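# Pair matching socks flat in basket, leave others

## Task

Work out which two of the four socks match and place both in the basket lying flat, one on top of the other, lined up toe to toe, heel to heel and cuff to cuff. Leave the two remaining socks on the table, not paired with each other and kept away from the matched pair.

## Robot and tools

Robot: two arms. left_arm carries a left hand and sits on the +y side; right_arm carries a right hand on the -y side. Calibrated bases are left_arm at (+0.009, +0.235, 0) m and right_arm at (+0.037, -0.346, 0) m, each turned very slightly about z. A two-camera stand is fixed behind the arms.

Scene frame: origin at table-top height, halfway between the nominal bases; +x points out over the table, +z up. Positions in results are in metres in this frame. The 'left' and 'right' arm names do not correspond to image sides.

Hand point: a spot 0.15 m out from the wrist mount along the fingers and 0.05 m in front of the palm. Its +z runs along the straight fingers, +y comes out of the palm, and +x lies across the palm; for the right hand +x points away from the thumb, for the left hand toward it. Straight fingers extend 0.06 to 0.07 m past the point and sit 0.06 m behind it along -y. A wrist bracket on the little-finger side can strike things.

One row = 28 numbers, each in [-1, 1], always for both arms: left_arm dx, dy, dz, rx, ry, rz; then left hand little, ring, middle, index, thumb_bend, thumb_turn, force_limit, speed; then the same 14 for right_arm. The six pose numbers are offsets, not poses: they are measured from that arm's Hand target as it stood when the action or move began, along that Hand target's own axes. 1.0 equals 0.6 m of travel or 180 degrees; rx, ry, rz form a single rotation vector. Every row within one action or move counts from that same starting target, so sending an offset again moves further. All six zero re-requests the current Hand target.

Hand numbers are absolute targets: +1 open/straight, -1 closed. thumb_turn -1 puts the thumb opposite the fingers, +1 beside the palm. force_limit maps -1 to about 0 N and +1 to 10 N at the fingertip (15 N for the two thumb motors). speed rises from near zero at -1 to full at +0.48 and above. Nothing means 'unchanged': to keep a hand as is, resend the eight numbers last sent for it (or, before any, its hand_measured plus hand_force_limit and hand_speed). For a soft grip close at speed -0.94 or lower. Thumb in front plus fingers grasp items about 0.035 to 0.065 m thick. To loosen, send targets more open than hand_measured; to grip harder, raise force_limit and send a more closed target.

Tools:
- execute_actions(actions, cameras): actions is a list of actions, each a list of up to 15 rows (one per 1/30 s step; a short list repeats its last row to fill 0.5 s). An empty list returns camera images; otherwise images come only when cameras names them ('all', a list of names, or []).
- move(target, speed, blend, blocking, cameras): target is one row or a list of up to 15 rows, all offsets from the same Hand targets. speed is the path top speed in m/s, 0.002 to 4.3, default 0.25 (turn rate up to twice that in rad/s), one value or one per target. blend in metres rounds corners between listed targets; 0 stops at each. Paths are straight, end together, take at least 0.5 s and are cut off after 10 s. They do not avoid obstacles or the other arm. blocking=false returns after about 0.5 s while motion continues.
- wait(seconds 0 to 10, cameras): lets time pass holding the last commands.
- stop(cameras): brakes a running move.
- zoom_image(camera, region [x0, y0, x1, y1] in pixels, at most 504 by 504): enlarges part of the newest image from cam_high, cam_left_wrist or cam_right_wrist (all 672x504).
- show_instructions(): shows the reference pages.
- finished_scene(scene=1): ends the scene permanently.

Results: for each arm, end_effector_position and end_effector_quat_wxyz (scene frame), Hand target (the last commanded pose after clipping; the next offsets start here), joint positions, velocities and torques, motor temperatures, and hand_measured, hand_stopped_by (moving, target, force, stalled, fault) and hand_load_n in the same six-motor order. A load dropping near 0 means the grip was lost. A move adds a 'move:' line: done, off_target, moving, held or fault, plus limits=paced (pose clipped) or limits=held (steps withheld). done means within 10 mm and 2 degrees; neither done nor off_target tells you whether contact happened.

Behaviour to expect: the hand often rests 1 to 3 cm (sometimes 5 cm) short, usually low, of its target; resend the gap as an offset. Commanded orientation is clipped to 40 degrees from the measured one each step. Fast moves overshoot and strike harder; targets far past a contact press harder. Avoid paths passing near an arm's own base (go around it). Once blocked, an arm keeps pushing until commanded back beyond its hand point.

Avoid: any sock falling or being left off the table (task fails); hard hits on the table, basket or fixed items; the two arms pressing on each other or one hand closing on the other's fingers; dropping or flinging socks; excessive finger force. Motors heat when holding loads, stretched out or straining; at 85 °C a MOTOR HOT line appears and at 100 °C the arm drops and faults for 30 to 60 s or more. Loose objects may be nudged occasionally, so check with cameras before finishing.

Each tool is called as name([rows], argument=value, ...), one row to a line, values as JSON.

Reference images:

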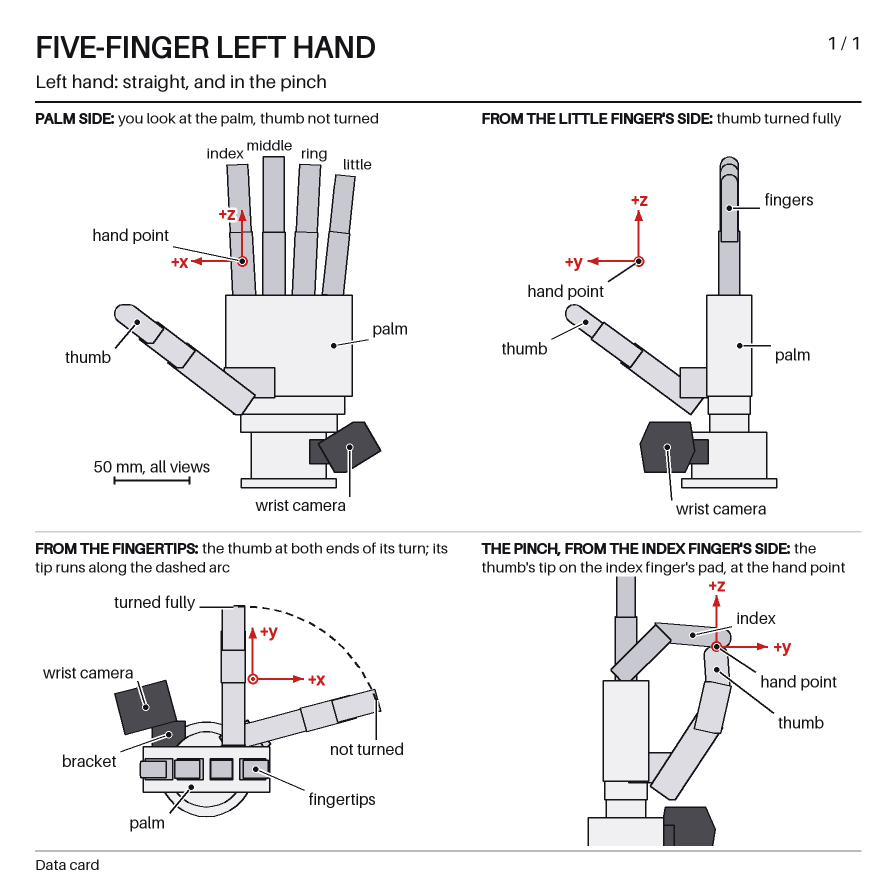

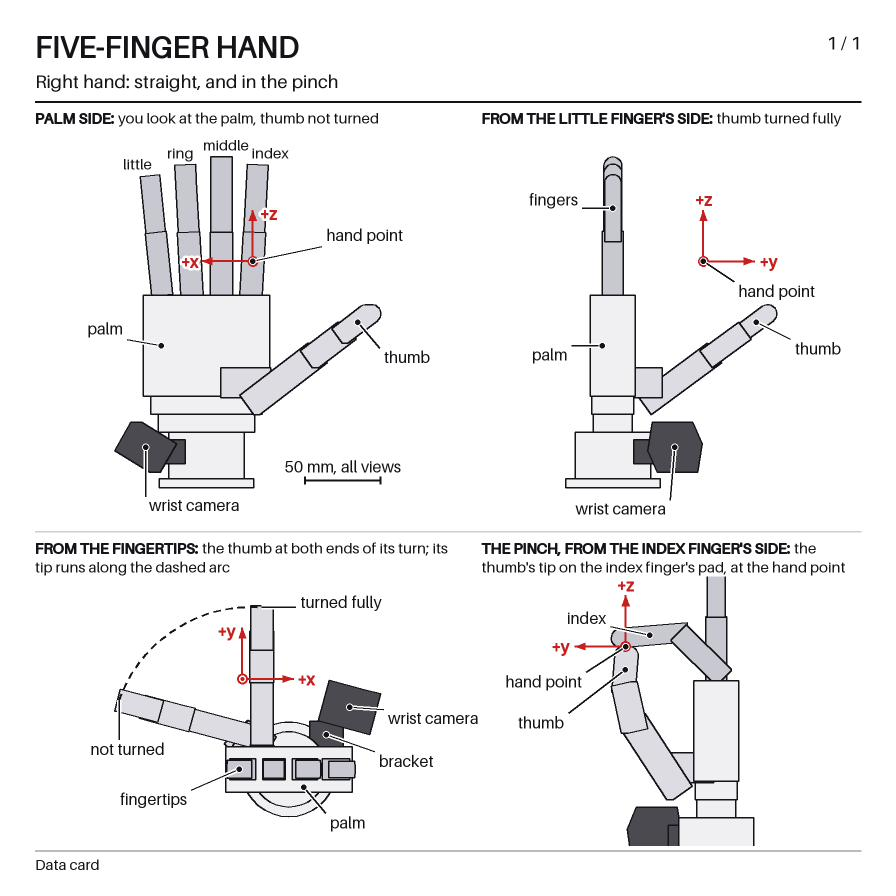

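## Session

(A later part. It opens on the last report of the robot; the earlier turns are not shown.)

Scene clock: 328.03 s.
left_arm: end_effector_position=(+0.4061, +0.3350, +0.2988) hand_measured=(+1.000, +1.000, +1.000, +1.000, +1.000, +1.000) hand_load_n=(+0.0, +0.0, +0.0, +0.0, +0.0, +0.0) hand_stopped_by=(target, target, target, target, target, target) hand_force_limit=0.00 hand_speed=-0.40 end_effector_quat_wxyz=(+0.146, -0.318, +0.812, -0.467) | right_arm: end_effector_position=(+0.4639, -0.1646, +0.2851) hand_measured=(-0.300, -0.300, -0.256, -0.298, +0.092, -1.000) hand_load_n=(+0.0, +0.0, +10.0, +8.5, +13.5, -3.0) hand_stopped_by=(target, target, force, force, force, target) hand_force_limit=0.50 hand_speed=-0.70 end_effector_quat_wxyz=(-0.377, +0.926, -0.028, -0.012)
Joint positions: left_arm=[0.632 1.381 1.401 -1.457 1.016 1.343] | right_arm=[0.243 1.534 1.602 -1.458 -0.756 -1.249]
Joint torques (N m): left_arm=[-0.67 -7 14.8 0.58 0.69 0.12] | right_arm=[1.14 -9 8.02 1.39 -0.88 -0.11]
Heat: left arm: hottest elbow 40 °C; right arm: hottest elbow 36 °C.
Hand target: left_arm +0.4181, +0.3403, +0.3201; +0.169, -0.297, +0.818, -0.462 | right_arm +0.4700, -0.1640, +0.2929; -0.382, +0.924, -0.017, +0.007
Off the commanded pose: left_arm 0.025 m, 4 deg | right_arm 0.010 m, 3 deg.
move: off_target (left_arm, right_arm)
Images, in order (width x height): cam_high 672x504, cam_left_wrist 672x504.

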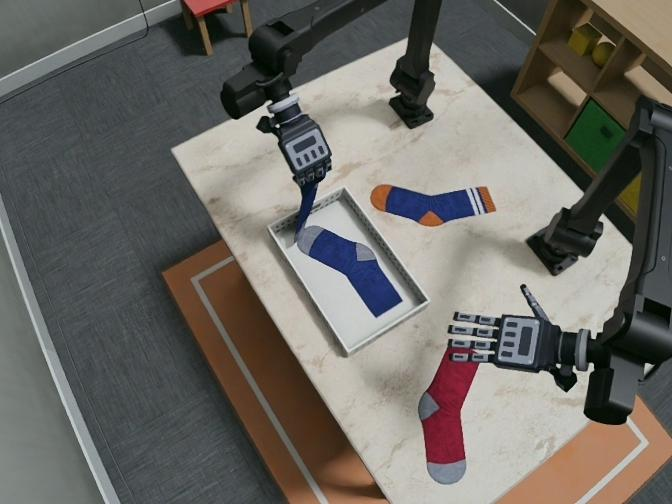

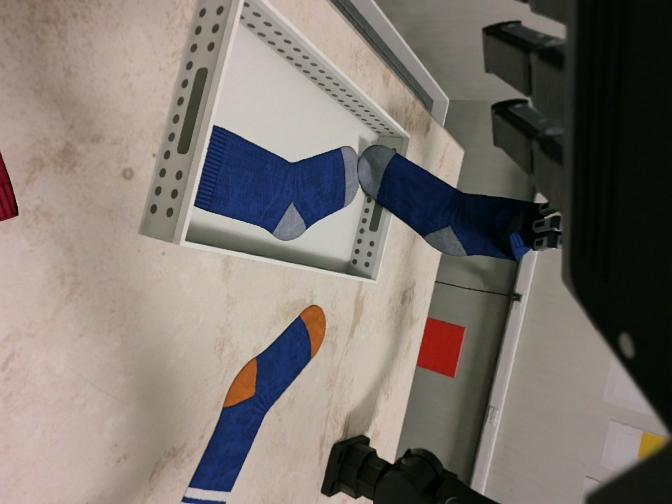

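move([
  [0,0,0,0,0,0,1,1,1,1,1,1,0,-0.4,-0.0085,0.0071,0.0800,0.0125,-0.004,-0.004,-0.3,-0.3,-0.5,-0.5,0.0,-1,0.5,-0.7],
  [0,0,0,0,0,0,1,1,1,1,1,1,0,-0.4,-0.0166,-0.0105,0.1800,0.029,-0.0096,-0.0096,-0.3,-0.3,-0.5,-0.5,0.0,-1,0.5,-0.7],
  [0,0,0,0,0,0,1,1,1,1,1,1,0,-0.4,-0.0247,-0.0163,0.2917,0.0458,-0.0151,-0.0151,-0.3,-0.3,-0.5,-0.5,0.0,-1,0.5,-0.7],
], speed=[0.1,0.1,0.1], blend=[0.015,0.015,0], cameras=["cam_high","cam_left_wrist"])

zoom_image(camera="cam_high", region=[230, 140, 440, 340])

zoom_image(camera="cam_left_wrist", region=[180, 90, 430, 280])

Scene clock: 330.97 s.
left_arm: end_effector_position=(+0.4061, +0.3350, +0.2988) hand_measured=(+1.000, +1.000, +1.000, +1.000, +1.000, +1.000) hand_load_n=(+0.0, -0.5, +0.0, +0.0, +0.0, +0.0) hand_stopped_by=(target, target, target, target, target, target) hand_force_limit=0.00 hand_speed=-0.40 end_effector_quat_wxyz=(+0.146, -0.318, +0.812, -0.467) | right_arm: end_effector_position=(+0.4571, -0.0383, +0.1740) hand_measured=(-0.300, -0.300, -0.256, -0.298, +0.092, -1.000) hand_load_n=(+0.0, +0.0, +10.0, +8.5, +13.0, -3.0) hand_stopped_by=(target, target, force, force, force, target) hand_force_limit=0.50 hand_speed=-0.70 end_effector_quat_wxyz=(-0.443, +0.896, +0.013, -0.009)
Joint positions: left_arm=[0.632 1.381 1.401 -1.457 1.016 1.343] | right_arm=[0.453 1.584 1.316 -0.867 -0.836 -1.006]
Joint torques (N m): left_arm=[-0.44 -7.41 14.91 0.46 0.71 0.13] | right_arm=[1.26 -8.41 7.71 2.04 -0.83 0.13]
Heat: left arm: hottest elbow 40 °C; right arm: hottest elbow 36 °C.
Hand target: left_arm +0.4181, +0.3403, +0.3201; +0.169, -0.297, +0.818, -0.462 | right_arm +0.4599, -0.0328, +0.1761; -0.448, +0.894, +0.015, -0.005
Off the commanded pose: left_arm 0.025 m, 4 deg | right_arm 0.006 m, 1 deg.
move: off_target (left_arm)
Images, in order (width x height): cam_high 672x504, cam_left_wrist 672x504.

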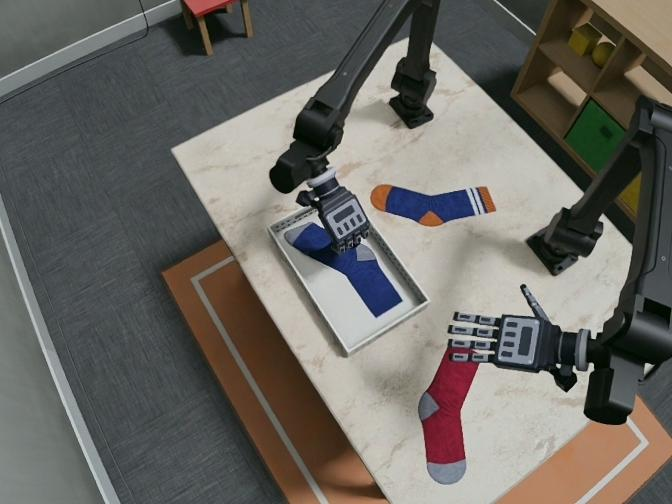

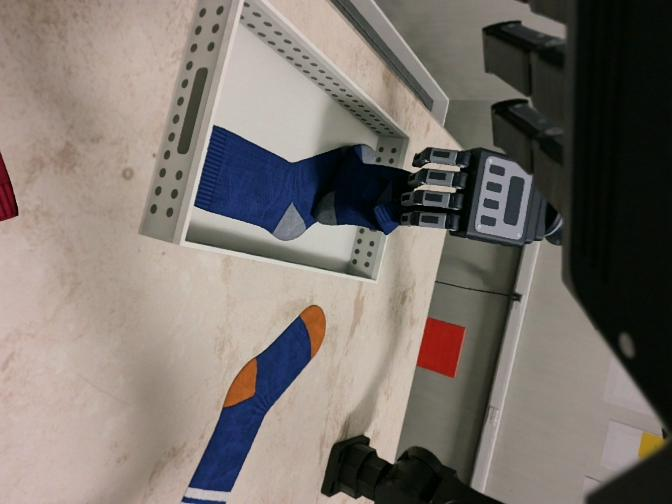

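Scaled by 2.400.

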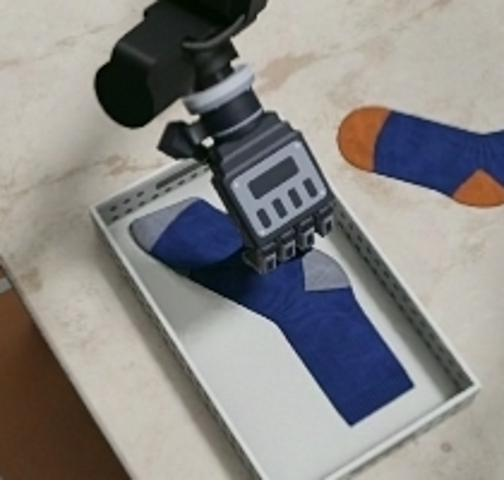

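Scaled by 2.016.

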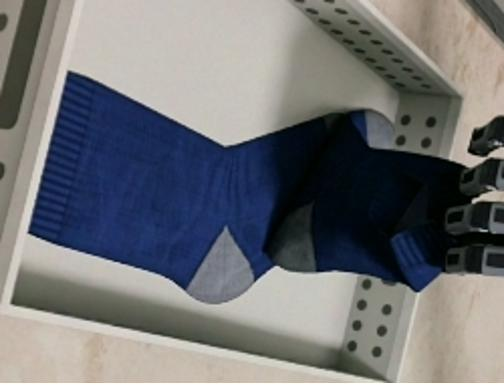

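move([
  [0,0,0,0,0,0,1,1,1,1,1,1,0,-0.4,-0.0061,0.0264,0.1261,0.0188,-0.0065,-0.006,-0.3,-0.3,-0.5,-0.5,0.0,-1,0.5,-0.7],
  [0,0,0,0,0,0,1,1,1,1,1,1,0,-0.4,-0.0094,0.0692,0.2415,0.0375,-0.0135,-0.0125,-0.3,-0.3,-0.5,-0.5,0.0,-1,0.5,-0.7],
], speed=[0.1,0.1], blend=[0.015,0], cameras=["all"])

zoom_image(camera="cam_high", region=[230, 160, 440, 360])

zoom_image(camera="cam_left_wrist", region=[180, 90, 430, 280])

Scene clock: 333.50 s.
left_arm: end_effector_position=(+0.4061, +0.3350, +0.2988) hand_measured=(+1.000, +1.000, +1.000, +1.000, +1.000, +1.000) hand_load_n=(+0.0, +0.0, +0.0, +0.0, +0.0, +0.0) hand_stopped_by=(target, target, target, target, target, target) hand_force_limit=0.00 hand_speed=-0.40 end_effector_quat_wxyz=(+0.146, -0.318, +0.812, -0.467) | right_arm: end_effector_position=(+0.4513, +0.0512, +0.0526) hand_measured=(-0.300, -0.300, -0.256, -0.298, +0.092, -1.000) hand_load_n=(+0.0, +0.0, +10.5, +8.5, +13.0, -3.0) hand_stopped_by=(target, target, force, force, force, target) hand_force_limit=0.50 hand_speed=-0.70 end_effector_quat_wxyz=(-0.493, +0.869, +0.038, -0.019)
Joint positions: left_arm=[0.632 1.381 1.401 -1.457 1.016 1.343] | right_arm=[0.581 1.795 1.18 -0.332 -0.886 -0.827]
Joint torques (N m): left_arm=[-0.73 -6.77 14.87 0.43 0.71 0.1] | right_arm=[0.97 -9.64 6.65 2.29 -0.84 0.11]
Heat: left arm: hottest elbow 40 °C; right arm: hottest elbow 36 °C.
Hand target: left_arm +0.4181, +0.3403, +0.3201; +0.169, -0.297, +0.818, -0.462 | right_arm +0.4521, +0.0580, +0.0560; -0.499, +0.865, +0.042, -0.016
Off the commanded pose: left_arm 0.025 m, 4 deg | right_arm 0.008 m, 1 deg.
move: off_target (left_arm)

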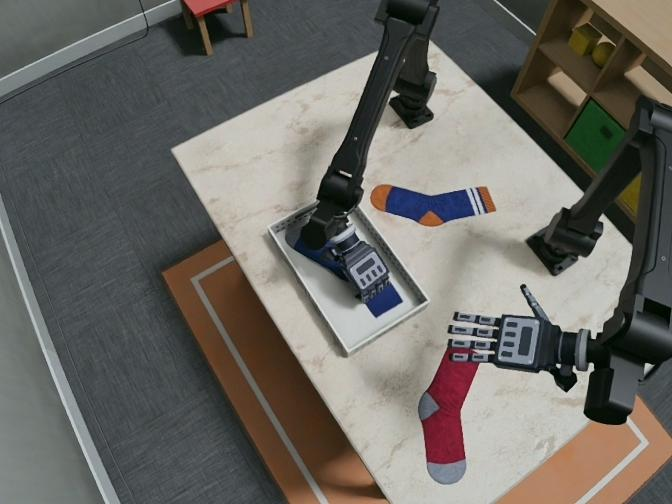

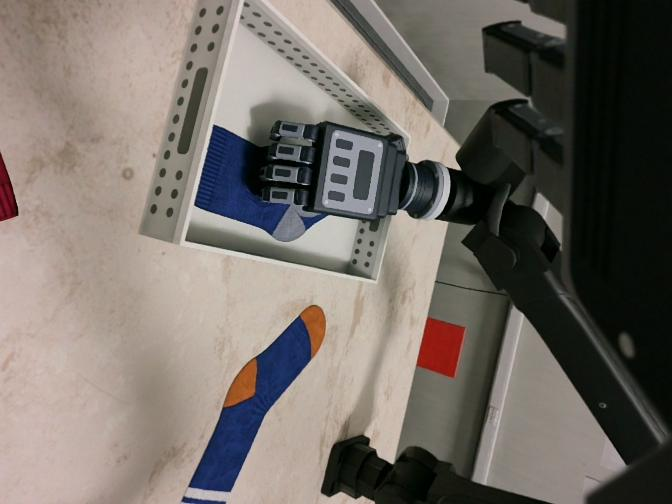

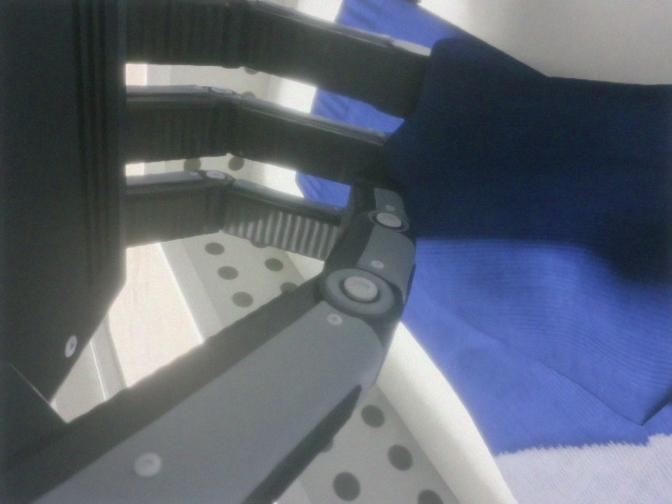

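Scaled by 2.400.

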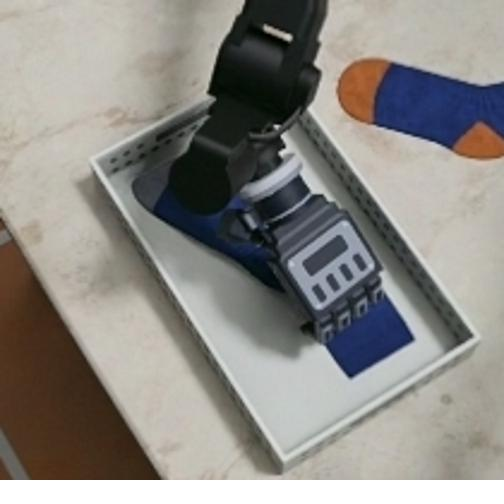

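Scaled by 2.016.

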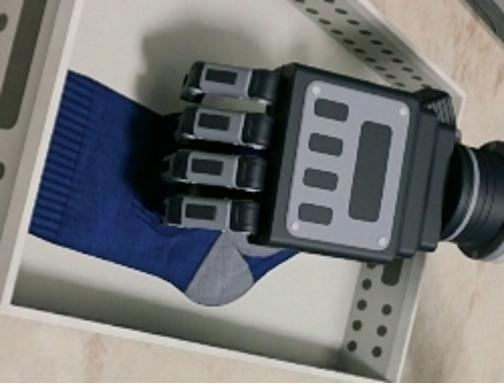

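move(target=[0,0,0,0,0,0,1,1,1,1,1,1,0,-0.4,0.0015,-0.0105,0.0845,0,0,0,-0.3,-0.3,-0.5,-0.5,0.0,-1,0.5,-0.7], speed=0.06, cameras=["all"])

zoom_image(camera="cam_high", region=[230, 160, 440, 360])

zoom_image(camera="cam_left_wrist", region=[180, 90, 430, 280])

Scene clock: 335.17 s.
left_arm: end_effector_position=(+0.4061, +0.3350, +0.2988) hand_measured=(+1.000, +1.000, +1.000, +1.000, +1.000, +1.000) hand_load_n=(+0.0, +0.0, +0.0, +0.0, +0.0, +0.0) hand_stopped_by=(target, target, target, target, target, target) hand_force_limit=0.00 hand_speed=-0.40 end_effector_quat_wxyz=(+0.146, -0.318, +0.812, -0.467) | right_arm: end_effector_position=(+0.4419, +0.0920, +0.0389) hand_measured=(-0.300, -0.300, -0.256, -0.298, +0.092, -1.000) hand_load_n=(+0.0, +0.5, +9.5, +8.5, +13.5, -3.0) hand_stopped_by=(target, target, force, force, force, target) hand_force_limit=0.50 hand_speed=-0.70 end_effector_quat_wxyz=(-0.497, +0.866, +0.039, -0.019)
Joint positions: left_arm=[0.632 1.381 1.401 -1.457 1.016 1.343] | right_arm=[0.653 1.843 1.193 -0.22 -0.851 -0.734]
Joint torques (N m): left_arm=[-0.79 -7.36 15.04 0.61 0.68 0.13] | right_arm=[2.02 -8.7 8.69 2.26 -0.27 0.05]
Heat: left arm: hottest elbow 40 °C; right arm: hottest elbow 36 °C.
Hand target: left_arm +0.4181, +0.3403, +0.3201; +0.169, -0.297, +0.818, -0.462 | right_arm +0.4490, +0.1050, +0.0360; -0.499, +0.865, +0.042, -0.016
Off the commanded pose: left_arm 0.025 m, 4 deg | right_arm 0.015 m, 1 deg.
move: off_target (left_arm, right_arm)

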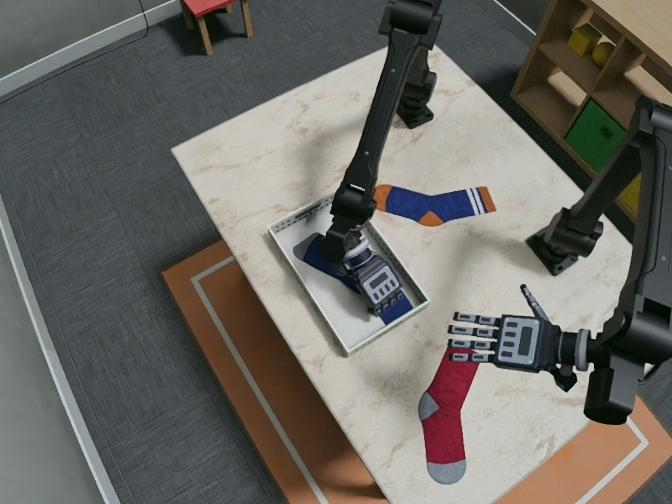

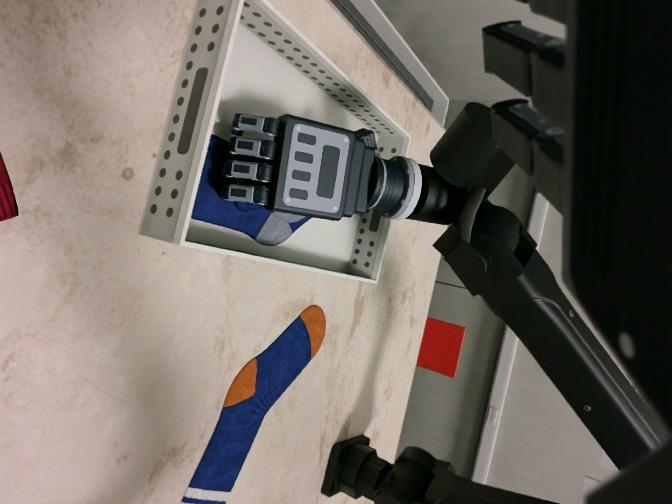

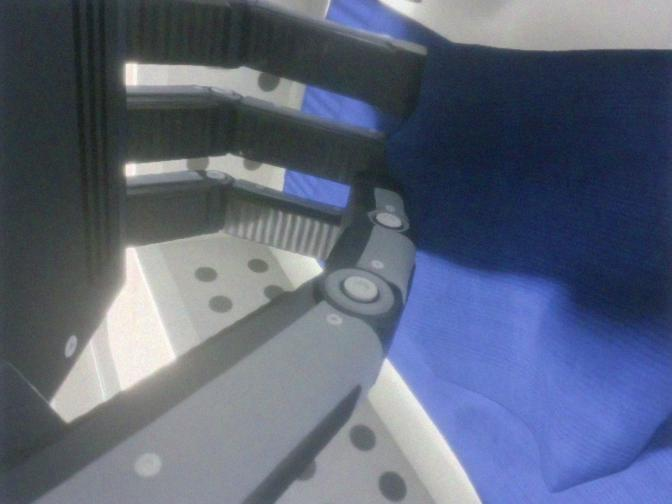

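Scaled by 2.400.

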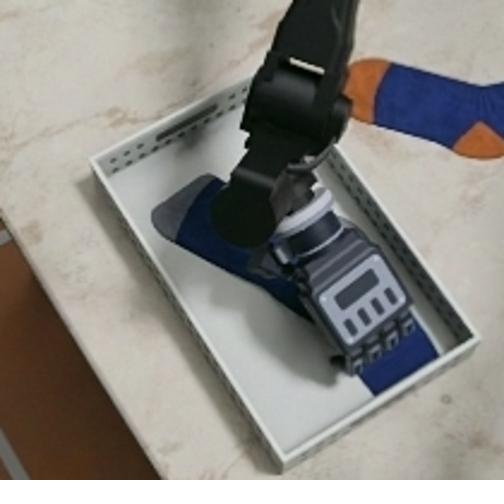

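Scaled by 2.016.

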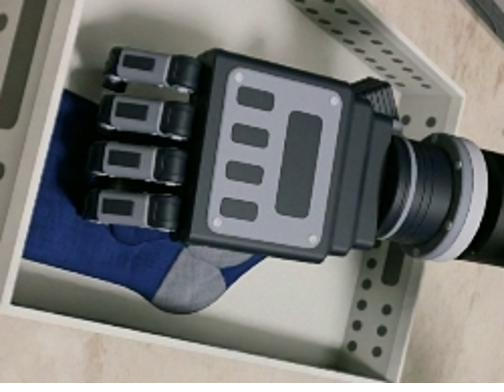

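move([
  [0,0,0,0,0,0,1,1,1,1,1,1,0,-0.4,-0.0037,0.0521,-0.0835,0,0,0,-0.3,-0.3,-0.5,-0.5,0.0,-1,0.5,-0.7],
  [0,0,0,0,0,0,1,1,1,1,1,1,0,-0.4,-0.0024,0.0027,-0.1044,0,0,0,-0.3,-0.3,-0.5,-0.5,0.0,-1,0.5,-0.7],
], speed=[0.06,0.08], cameras=["all"])

zoom_image(camera="cam_high", region=[230, 160, 440, 360])

zoom_image(camera="cam_left_wrist", region=[180, 90, 430, 280])

Scene clock: 339.13 s.
left_arm: end_effector_position=(+0.4061, +0.3350, +0.2988) hand_measured=(+1.000, +1.000, +1.000, +1.000, +1.000, +1.000) hand_load_n=(-0.5, +0.0, +0.0, +0.0, +0.0, +0.0) hand_stopped_by=(target, target, target, target, target, target) hand_force_limit=0.00 hand_speed=-0.40 end_effector_quat_wxyz=(+0.146, -0.318, +0.812, -0.467) | right_arm: end_effector_position=(+0.4421, +0.0477, +0.0495) hand_measured=(-0.300, -0.300, -0.256, -0.298, +0.092, -1.000) hand_load_n=(+0.0, +0.0, +10.5, +8.5, +13.0, -3.0) hand_stopped_by=(target, target, force, force, force, target) hand_force_limit=0.50 hand_speed=-0.70 end_effector_quat_wxyz=(-0.495, +0.868, +0.035, -0.029)
Joint positions: left_arm=[0.632 1.381 1.401 -1.457 1.016 1.343] | right_arm=[0.58 1.789 1.159 -0.331 -0.901 -0.824]
Joint torques (N m): left_arm=[-0.97 -7 14.87 0.47 0.69 0.13] | right_arm=[0.38 -11.22 7.99 0.94 -0.59 -0.12]
Motor temperatures (°C): left_arm=[24 26 41 27 27 24] | right_arm=[23 25 36 24 24 25]
Heat: left arm: hottest elbow 41 °C; right arm: hottest elbow 36 °C.
Hand target: left_arm +0.4181, +0.3403, +0.3201; +0.169, -0.297, +0.818, -0.462 | right_arm +0.4521, +0.0500, +0.0661; -0.499, +0.865, +0.042, -0.016
Off the commanded pose: left_arm 0.025 m, 4 deg | right_arm 0.019 m, 2 deg.
move: off_target (left_arm, right_arm)

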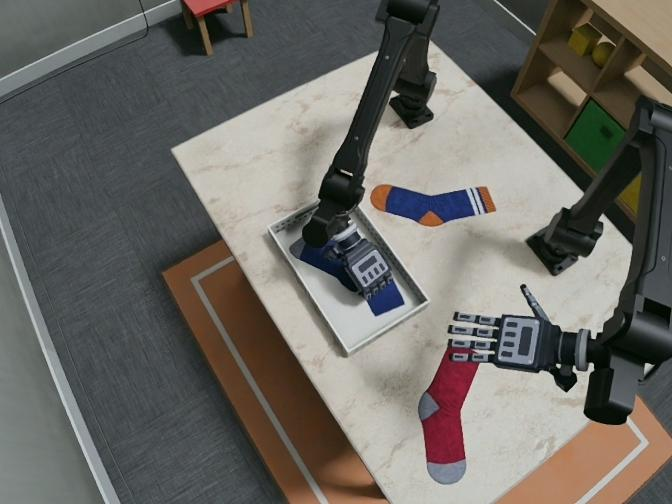

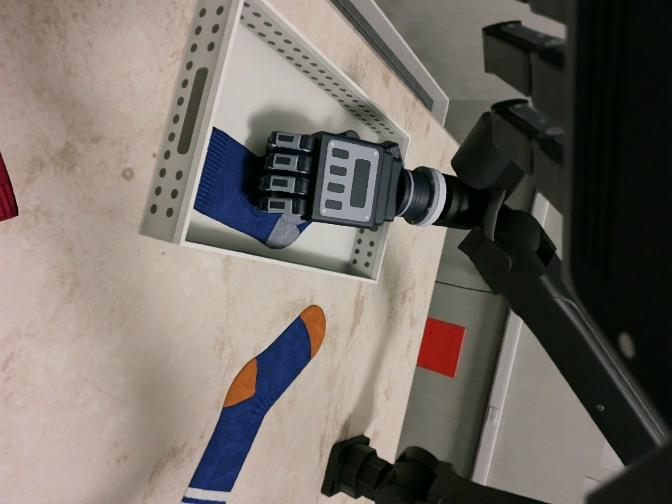

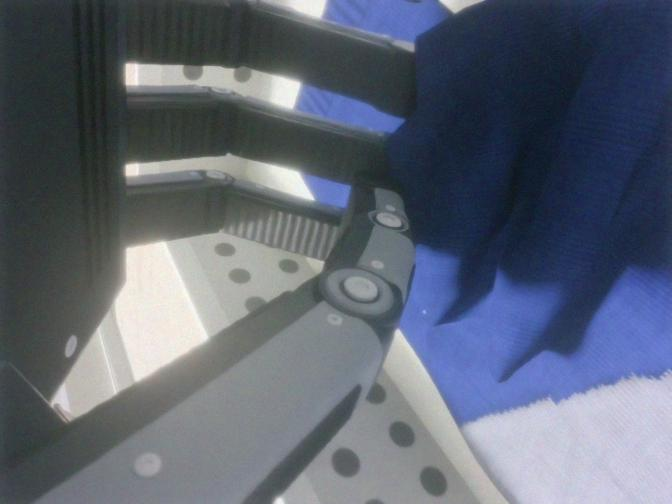

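Scaled by 2.400.

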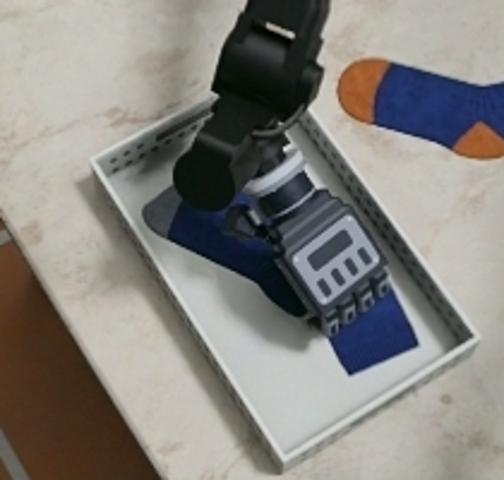

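Scaled by 2.016.

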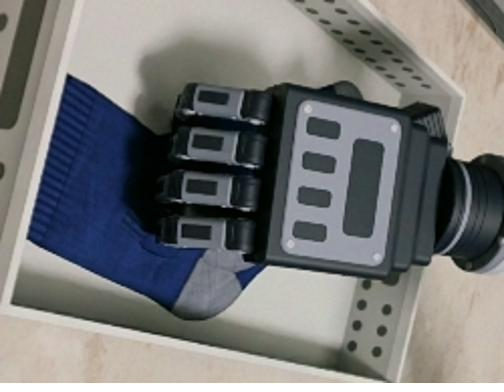

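move([
  [0,0,0,0,0,0,1,1,1,1,1,1,0,-0.4,0.0058,-0.0601,-0.1087,-0.0167,0.0058,0.0054,-0.3,-0.3,-0.5,-0.5,0.0,-1,0.5,-0.7],
  [0,0,0,0,0,0,1,1,1,1,1,1,0,-0.4,0.0065,-0.1091,-0.2568,-0.0417,0.0145,0.0135,-0.3,-0.3,-0.5,-0.5,0.0,-1,0.5,-0.7],
  [0,0,0,0,0,0,1,1,1,1,1,1,0,-0.4,0.0042,-0.1455,-0.3933,-0.0667,0.0232,0.0216,-0.3,-0.3,-0.5,-0.5,0.0,-1,0.5,-0.7],
  [0,0,0,0,0,0,1,1,1,1,1,1,0,-0.4,0.0007,-0.1790,-0.5185,-0.0833,0.029,0.027,-0.3,-0.3,-0.5,-0.5,0.0,-1,0.5,-0.7],
  [0,0,0,0,0,0,1,1,1,1,1,1,0,-0.4,0.0018,-0.2438,-0.5560,-0.0833,0.029,0.027,-0.3,-0.3,-0.5,-0.5,0.0,-1,0.5,-0.7],
], speed=[0.1,0.12,0.12,0.12,0.12], blend=[0.02,0.02,0.02,0.02,0], cameras=["all"])

zoom_image(camera="cam_high", region=[230, 160, 440, 360])

zoom_image(camera="cam_left_wrist", region=[180, 90, 430, 280])

Scene clock: 343.63 s.
left_arm: end_effector_position=(+0.4061, +0.3350, +0.2988) hand_measured=(+1.000, +1.000, +1.000, +1.000, +1.000, +1.000) hand_load_n=(+0.0, -0.5, +0.0, +0.0, +0.0, +0.0) hand_stopped_by=(target, target, target, target, target, target) hand_force_limit=0.00 hand_speed=-0.40 end_effector_quat_wxyz=(+0.146, -0.318, +0.812, -0.467) | right_arm: end_effector_position=(+0.4603, -0.1626, +0.3446) hand_measured=(-0.300, -0.300, -0.256, -0.298, +0.092, -1.000) hand_load_n=(+0.0, +0.0, +10.0, +8.5, +13.5, -2.5) hand_stopped_by=(target, target, force, force, force, target) hand_force_limit=0.50 hand_speed=-0.70 end_effector_quat_wxyz=(-0.380, +0.925, -0.024, -0.008)
Joint positions: left_arm=[0.632 1.381 1.401 -1.457 1.016 1.343] | right_arm=[0.248 1.543 1.769 -1.606 -0.76 -1.25]
Joint torques (N m): left_arm=[-0.85 -6.59 14.94 0.51 0.69 0.14] | right_arm=[-0.21 -7.47 10.71 0.17 -0.64 -0.12]
Heat: left arm: hottest elbow 41 °C; right arm: hottest elbow 36 °C.
Hand target: left_arm +0.4181, +0.3403, +0.3201; +0.169, -0.297, +0.818, -0.462 | right_arm +0.4678, -0.1648, +0.3598; -0.382, +0.924, -0.016, +0.008
Off the commanded pose: left_arm 0.025 m, 4 deg | right_arm 0.017 m, 2 deg.
move: off_target (left_arm, right_arm)

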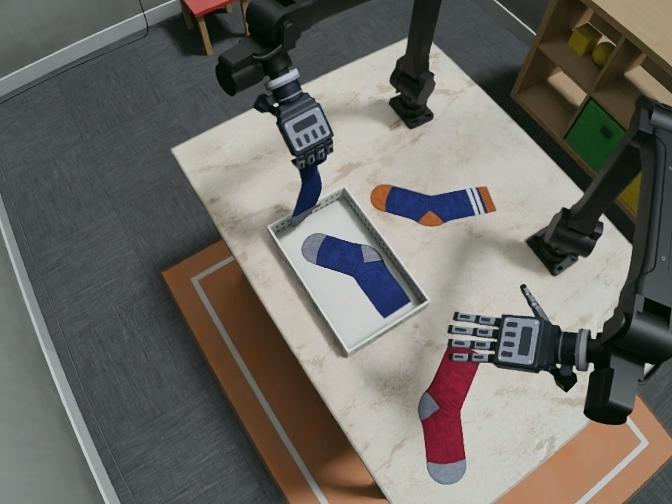

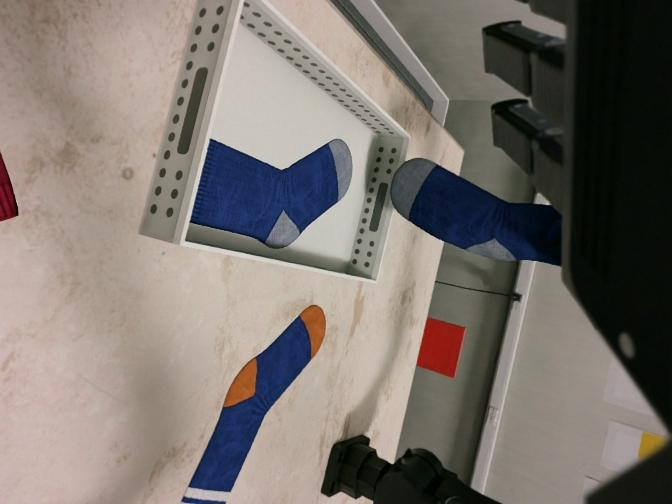

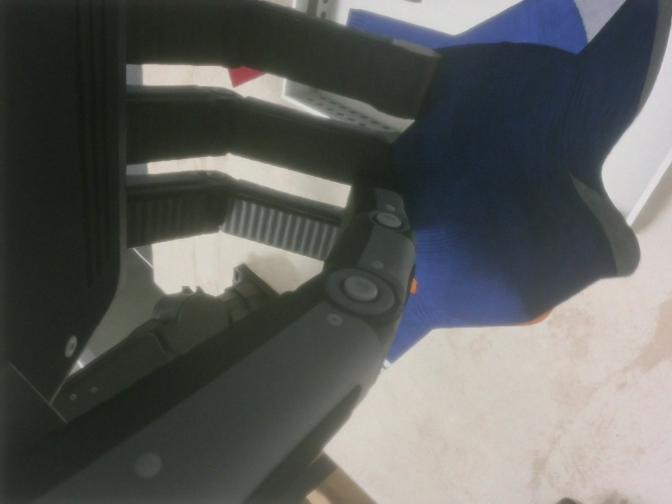

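Scaled by 2.400.

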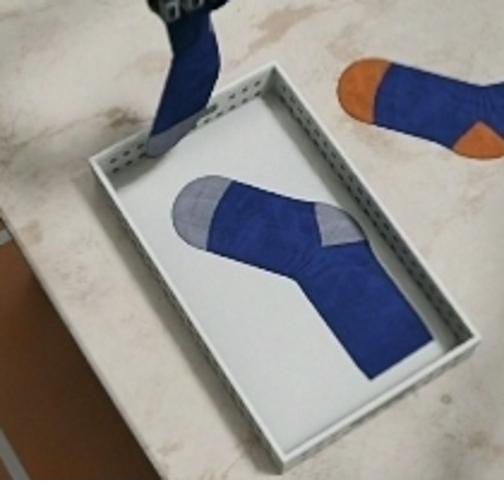

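Scaled by 2.016.

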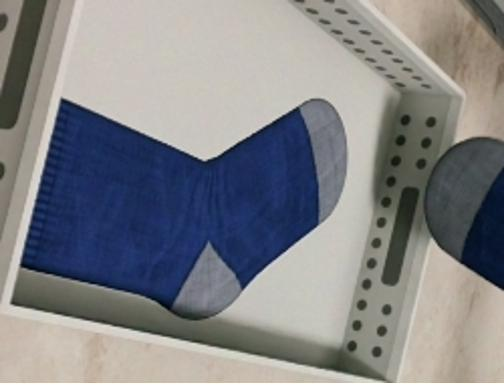

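move([
  [0,0,0,0,0,0,1,1,1,1,1,1,0,-0.4,-0.0343,0.0007,0.1117,0,0,0,-0.3,-0.3,-0.5,-0.5,0.0,-1,0.5,-0.7],
  [0,0,0,0,0,0,1,1,1,1,1,1,0,-0.4,-0.0361,0.0255,0.1365,0,0,0,-0.3,-0.3,-0.5,-0.5,0.0,-1,0.5,-0.7],
], speed=[0.1,0.08], cameras=["cam_high","cam_left_wrist"])

zoom_image(camera="cam_high", region=[230, 160, 440, 360])

zoom_image(camera="cam_left_wrist", region=[180, 90, 430, 280])

Scene clock: 346.57 s.
left_arm: end_effector_position=(+0.4061, +0.3350, +0.2988) hand_measured=(+1.000, +1.000, +1.000, +1.000, +1.000, +1.000) hand_load_n=(+0.0, +0.0, +0.0, +0.0, +0.0, -0.5) hand_stopped_by=(target, target, target, target, target, target) hand_force_limit=0.00 hand_speed=-0.40 end_effector_quat_wxyz=(+0.146, -0.318, +0.812, -0.467) | right_arm: end_effector_position=(+0.4467, -0.1204, +0.2805) hand_measured=(-0.300, -0.300, -0.256, -0.298, +0.092, -1.000) hand_load_n=(+0.0, +0.0, +10.0, +8.5, +13.5, -3.0) hand_stopped_by=(target, target, force, force, force, target) hand_force_limit=0.50 hand_speed=-0.70 end_effector_quat_wxyz=(-0.377, +0.926, -0.021, -0.008)
Joint positions: left_arm=[0.632 1.381 1.401 -1.457 1.016 1.343] | right_arm=[0.346 1.495 1.544 -1.344 -0.733 -1.129]
Joint torques (N m): left_arm=[-0.26 -6.65 15.02 0.53 0.67 0.08] | right_arm=[1.38 -9.76 7.98 1.59 -0.56 0.08]
Heat: left arm: hottest elbow 41 °C; right arm: hottest elbow 36 °C.
Hand target: left_arm +0.4181, +0.3403, +0.3201; +0.169, -0.297, +0.818, -0.462 | right_arm +0.4481, -0.1170, +0.2909; -0.382, +0.924, -0.016, +0.008
Off the commanded pose: left_arm 0.025 m, 4 deg | right_arm 0.011 m, 2 deg.
move: off_target (left_arm, right_arm)
Images, in order (width x height): cam_high 672x504, cam_left_wrist 672x504.

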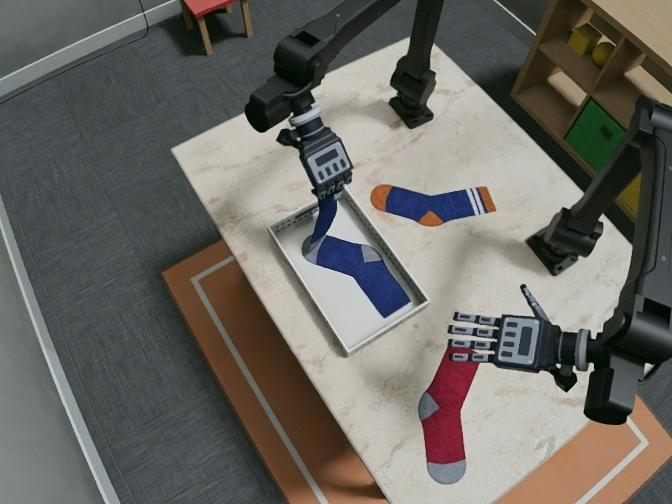

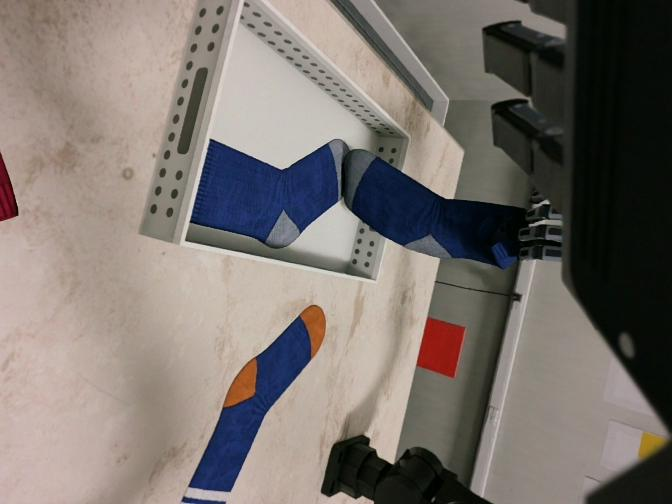

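Scaled by 2.400.

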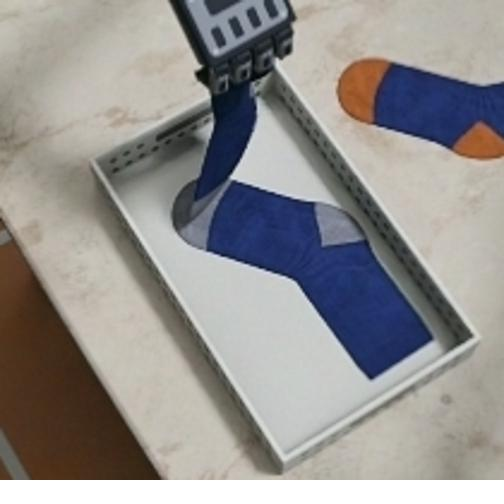

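Scaled by 2.016.

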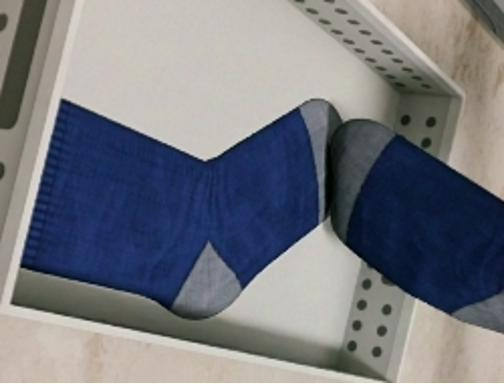

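move([
  [0,0,0,0,0,0,1,1,1,1,1,1,0,-0.4,-0.0138,0.0048,0.0773,0.0125,-0.0024,-0.0024,-0.3,-0.3,-0.5,-0.5,0.0,-1,0.5,-0.7],
  [0,0,0,0,0,0,1,1,1,1,1,1,0,-0.4,-0.0220,-0.0128,0.1773,0.029,-0.0056,-0.0056,-0.3,-0.3,-0.5,-0.5,0.0,-1,0.5,-0.7],
  [0,0,0,0,0,0,1,1,1,1,1,1,0,-0.4,-0.0302,-0.0176,0.2927,0.0458,-0.0088,-0.0088,-0.3,-0.3,-0.5,-0.5,0.0,-1,0.5,-0.7],
  [0,0,0,0,0,0,1,1,1,1,1,1,0,-0.4,-0.0384,-0.0117,0.4185,0.065,-0.0125,-0.0125,-0.3,-0.3,-0.5,-0.5,0.0,-1,0.5,-0.7],
  [0,0,0,0,0,0,1,1,1,1,1,1,0,-0.4,-0.0444,0.0035,0.5281,0.0833,-0.016,-0.016,-0.3,-0.3,-0.5,-0.5,0.0,-1,0.5,-0.7],
], speed=[0.1,0.1,0.1,0.1,0.08], blend=[0.015,0.015,0.015,0.015,0], cameras=["all"])

zoom_image(camera="cam_high", region=[230, 160, 440, 360])

zoom_image(camera="cam_left_wrist", region=[180, 90, 430, 280])

Scene clock: 351.30 s.
left_arm: end_effector_position=(+0.4061, +0.3350, +0.2988) hand_measured=(+1.000, +1.000, +1.000, +1.000, +1.000, +1.000) hand_load_n=(-0.5, +0.0, +0.0, +0.0, +0.0, +0.0) hand_stopped_by=(target, target, target, target, target, target) hand_force_limit=0.00 hand_speed=-0.40 end_effector_quat_wxyz=(+0.146, -0.318, +0.812, -0.467) | right_arm: end_effector_position=(+0.4298, +0.0991, +0.0620) hand_measured=(-0.300, -0.300, -0.256, -0.298, +0.092, -1.000) hand_load_n=(+0.0, +0.0, +10.0, +8.5, +13.0, -3.0) hand_stopped_by=(target, target, force, force, force, target) hand_force_limit=0.50 hand_speed=-0.70 end_effector_quat_wxyz=(-0.492, +0.870, +0.014, -0.006)
Joint positions: left_arm=[0.632 1.381 1.401 -1.457 1.016 1.343] | right_arm=[0.684 1.776 1.164 -0.203 -0.786 -0.649]
Joint torques (N m): left_arm=[-0.85 -7.24 14.84 0.46 0.65 0.11] | right_arm=[1.44 -10.05 6.83 2.65 -0.73 0.04]
Heat: left arm: hottest elbow 41 °C; right arm: hottest elbow 36 °C.
Hand target: left_arm +0.4181, +0.3403, +0.3201; +0.169, -0.297, +0.818, -0.462 | right_arm +0.4299, +0.1062, +0.0652; -0.500, +0.866, +0.018, -0.004
Off the commanded pose: left_arm 0.025 m, 4 deg | right_arm 0.008 m, 1 deg.
move: off_target (left_arm)

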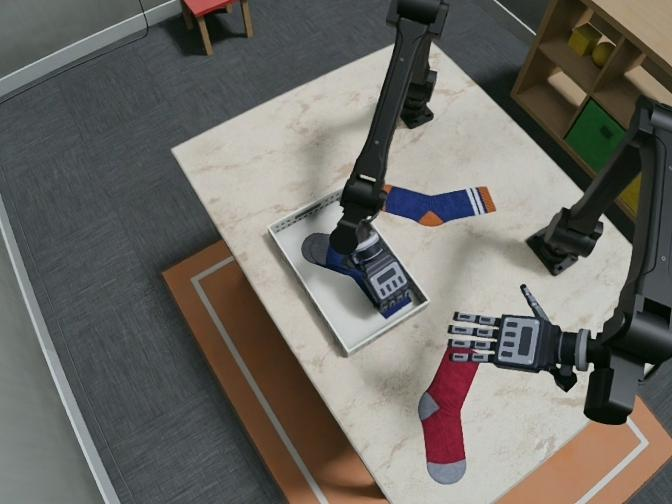

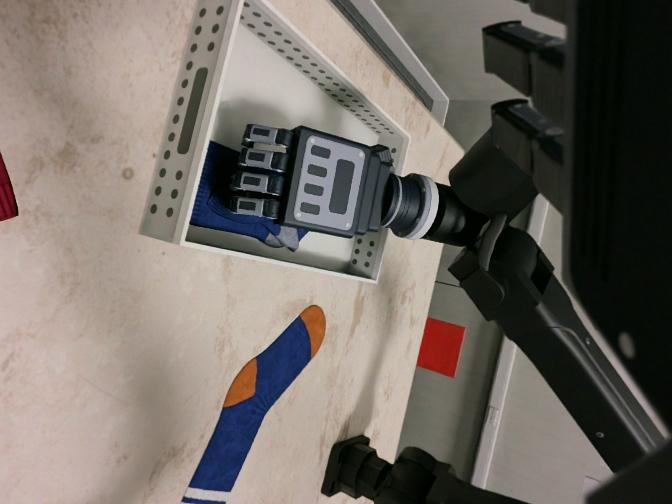

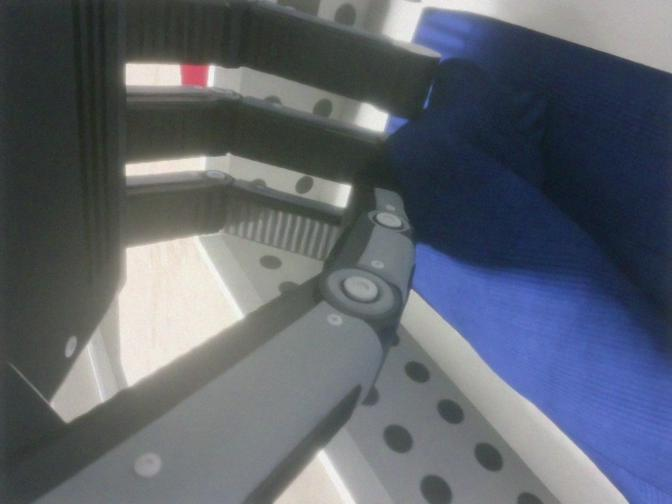

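Scaled by 2.400.

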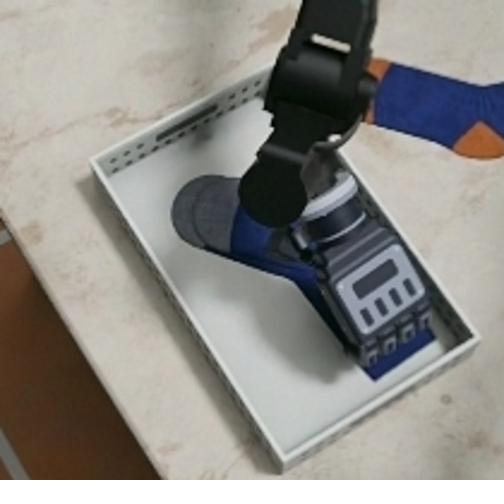

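Scaled by 2.016.

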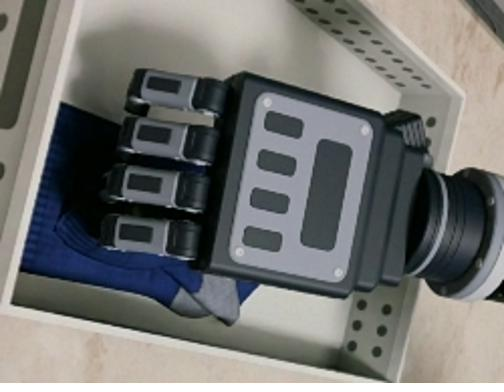

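zoom_image(camera="cam_high", region=[285, 215, 375, 305])

Scaled by 5.600.

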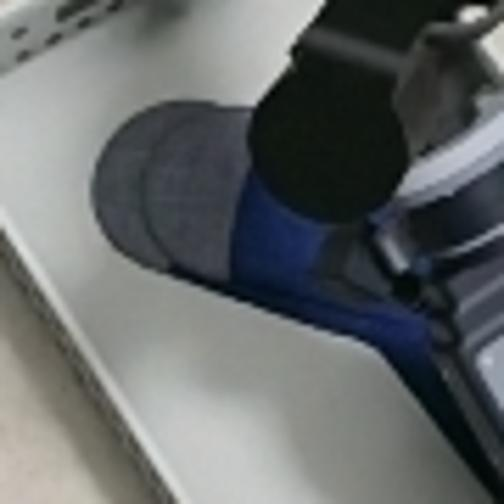

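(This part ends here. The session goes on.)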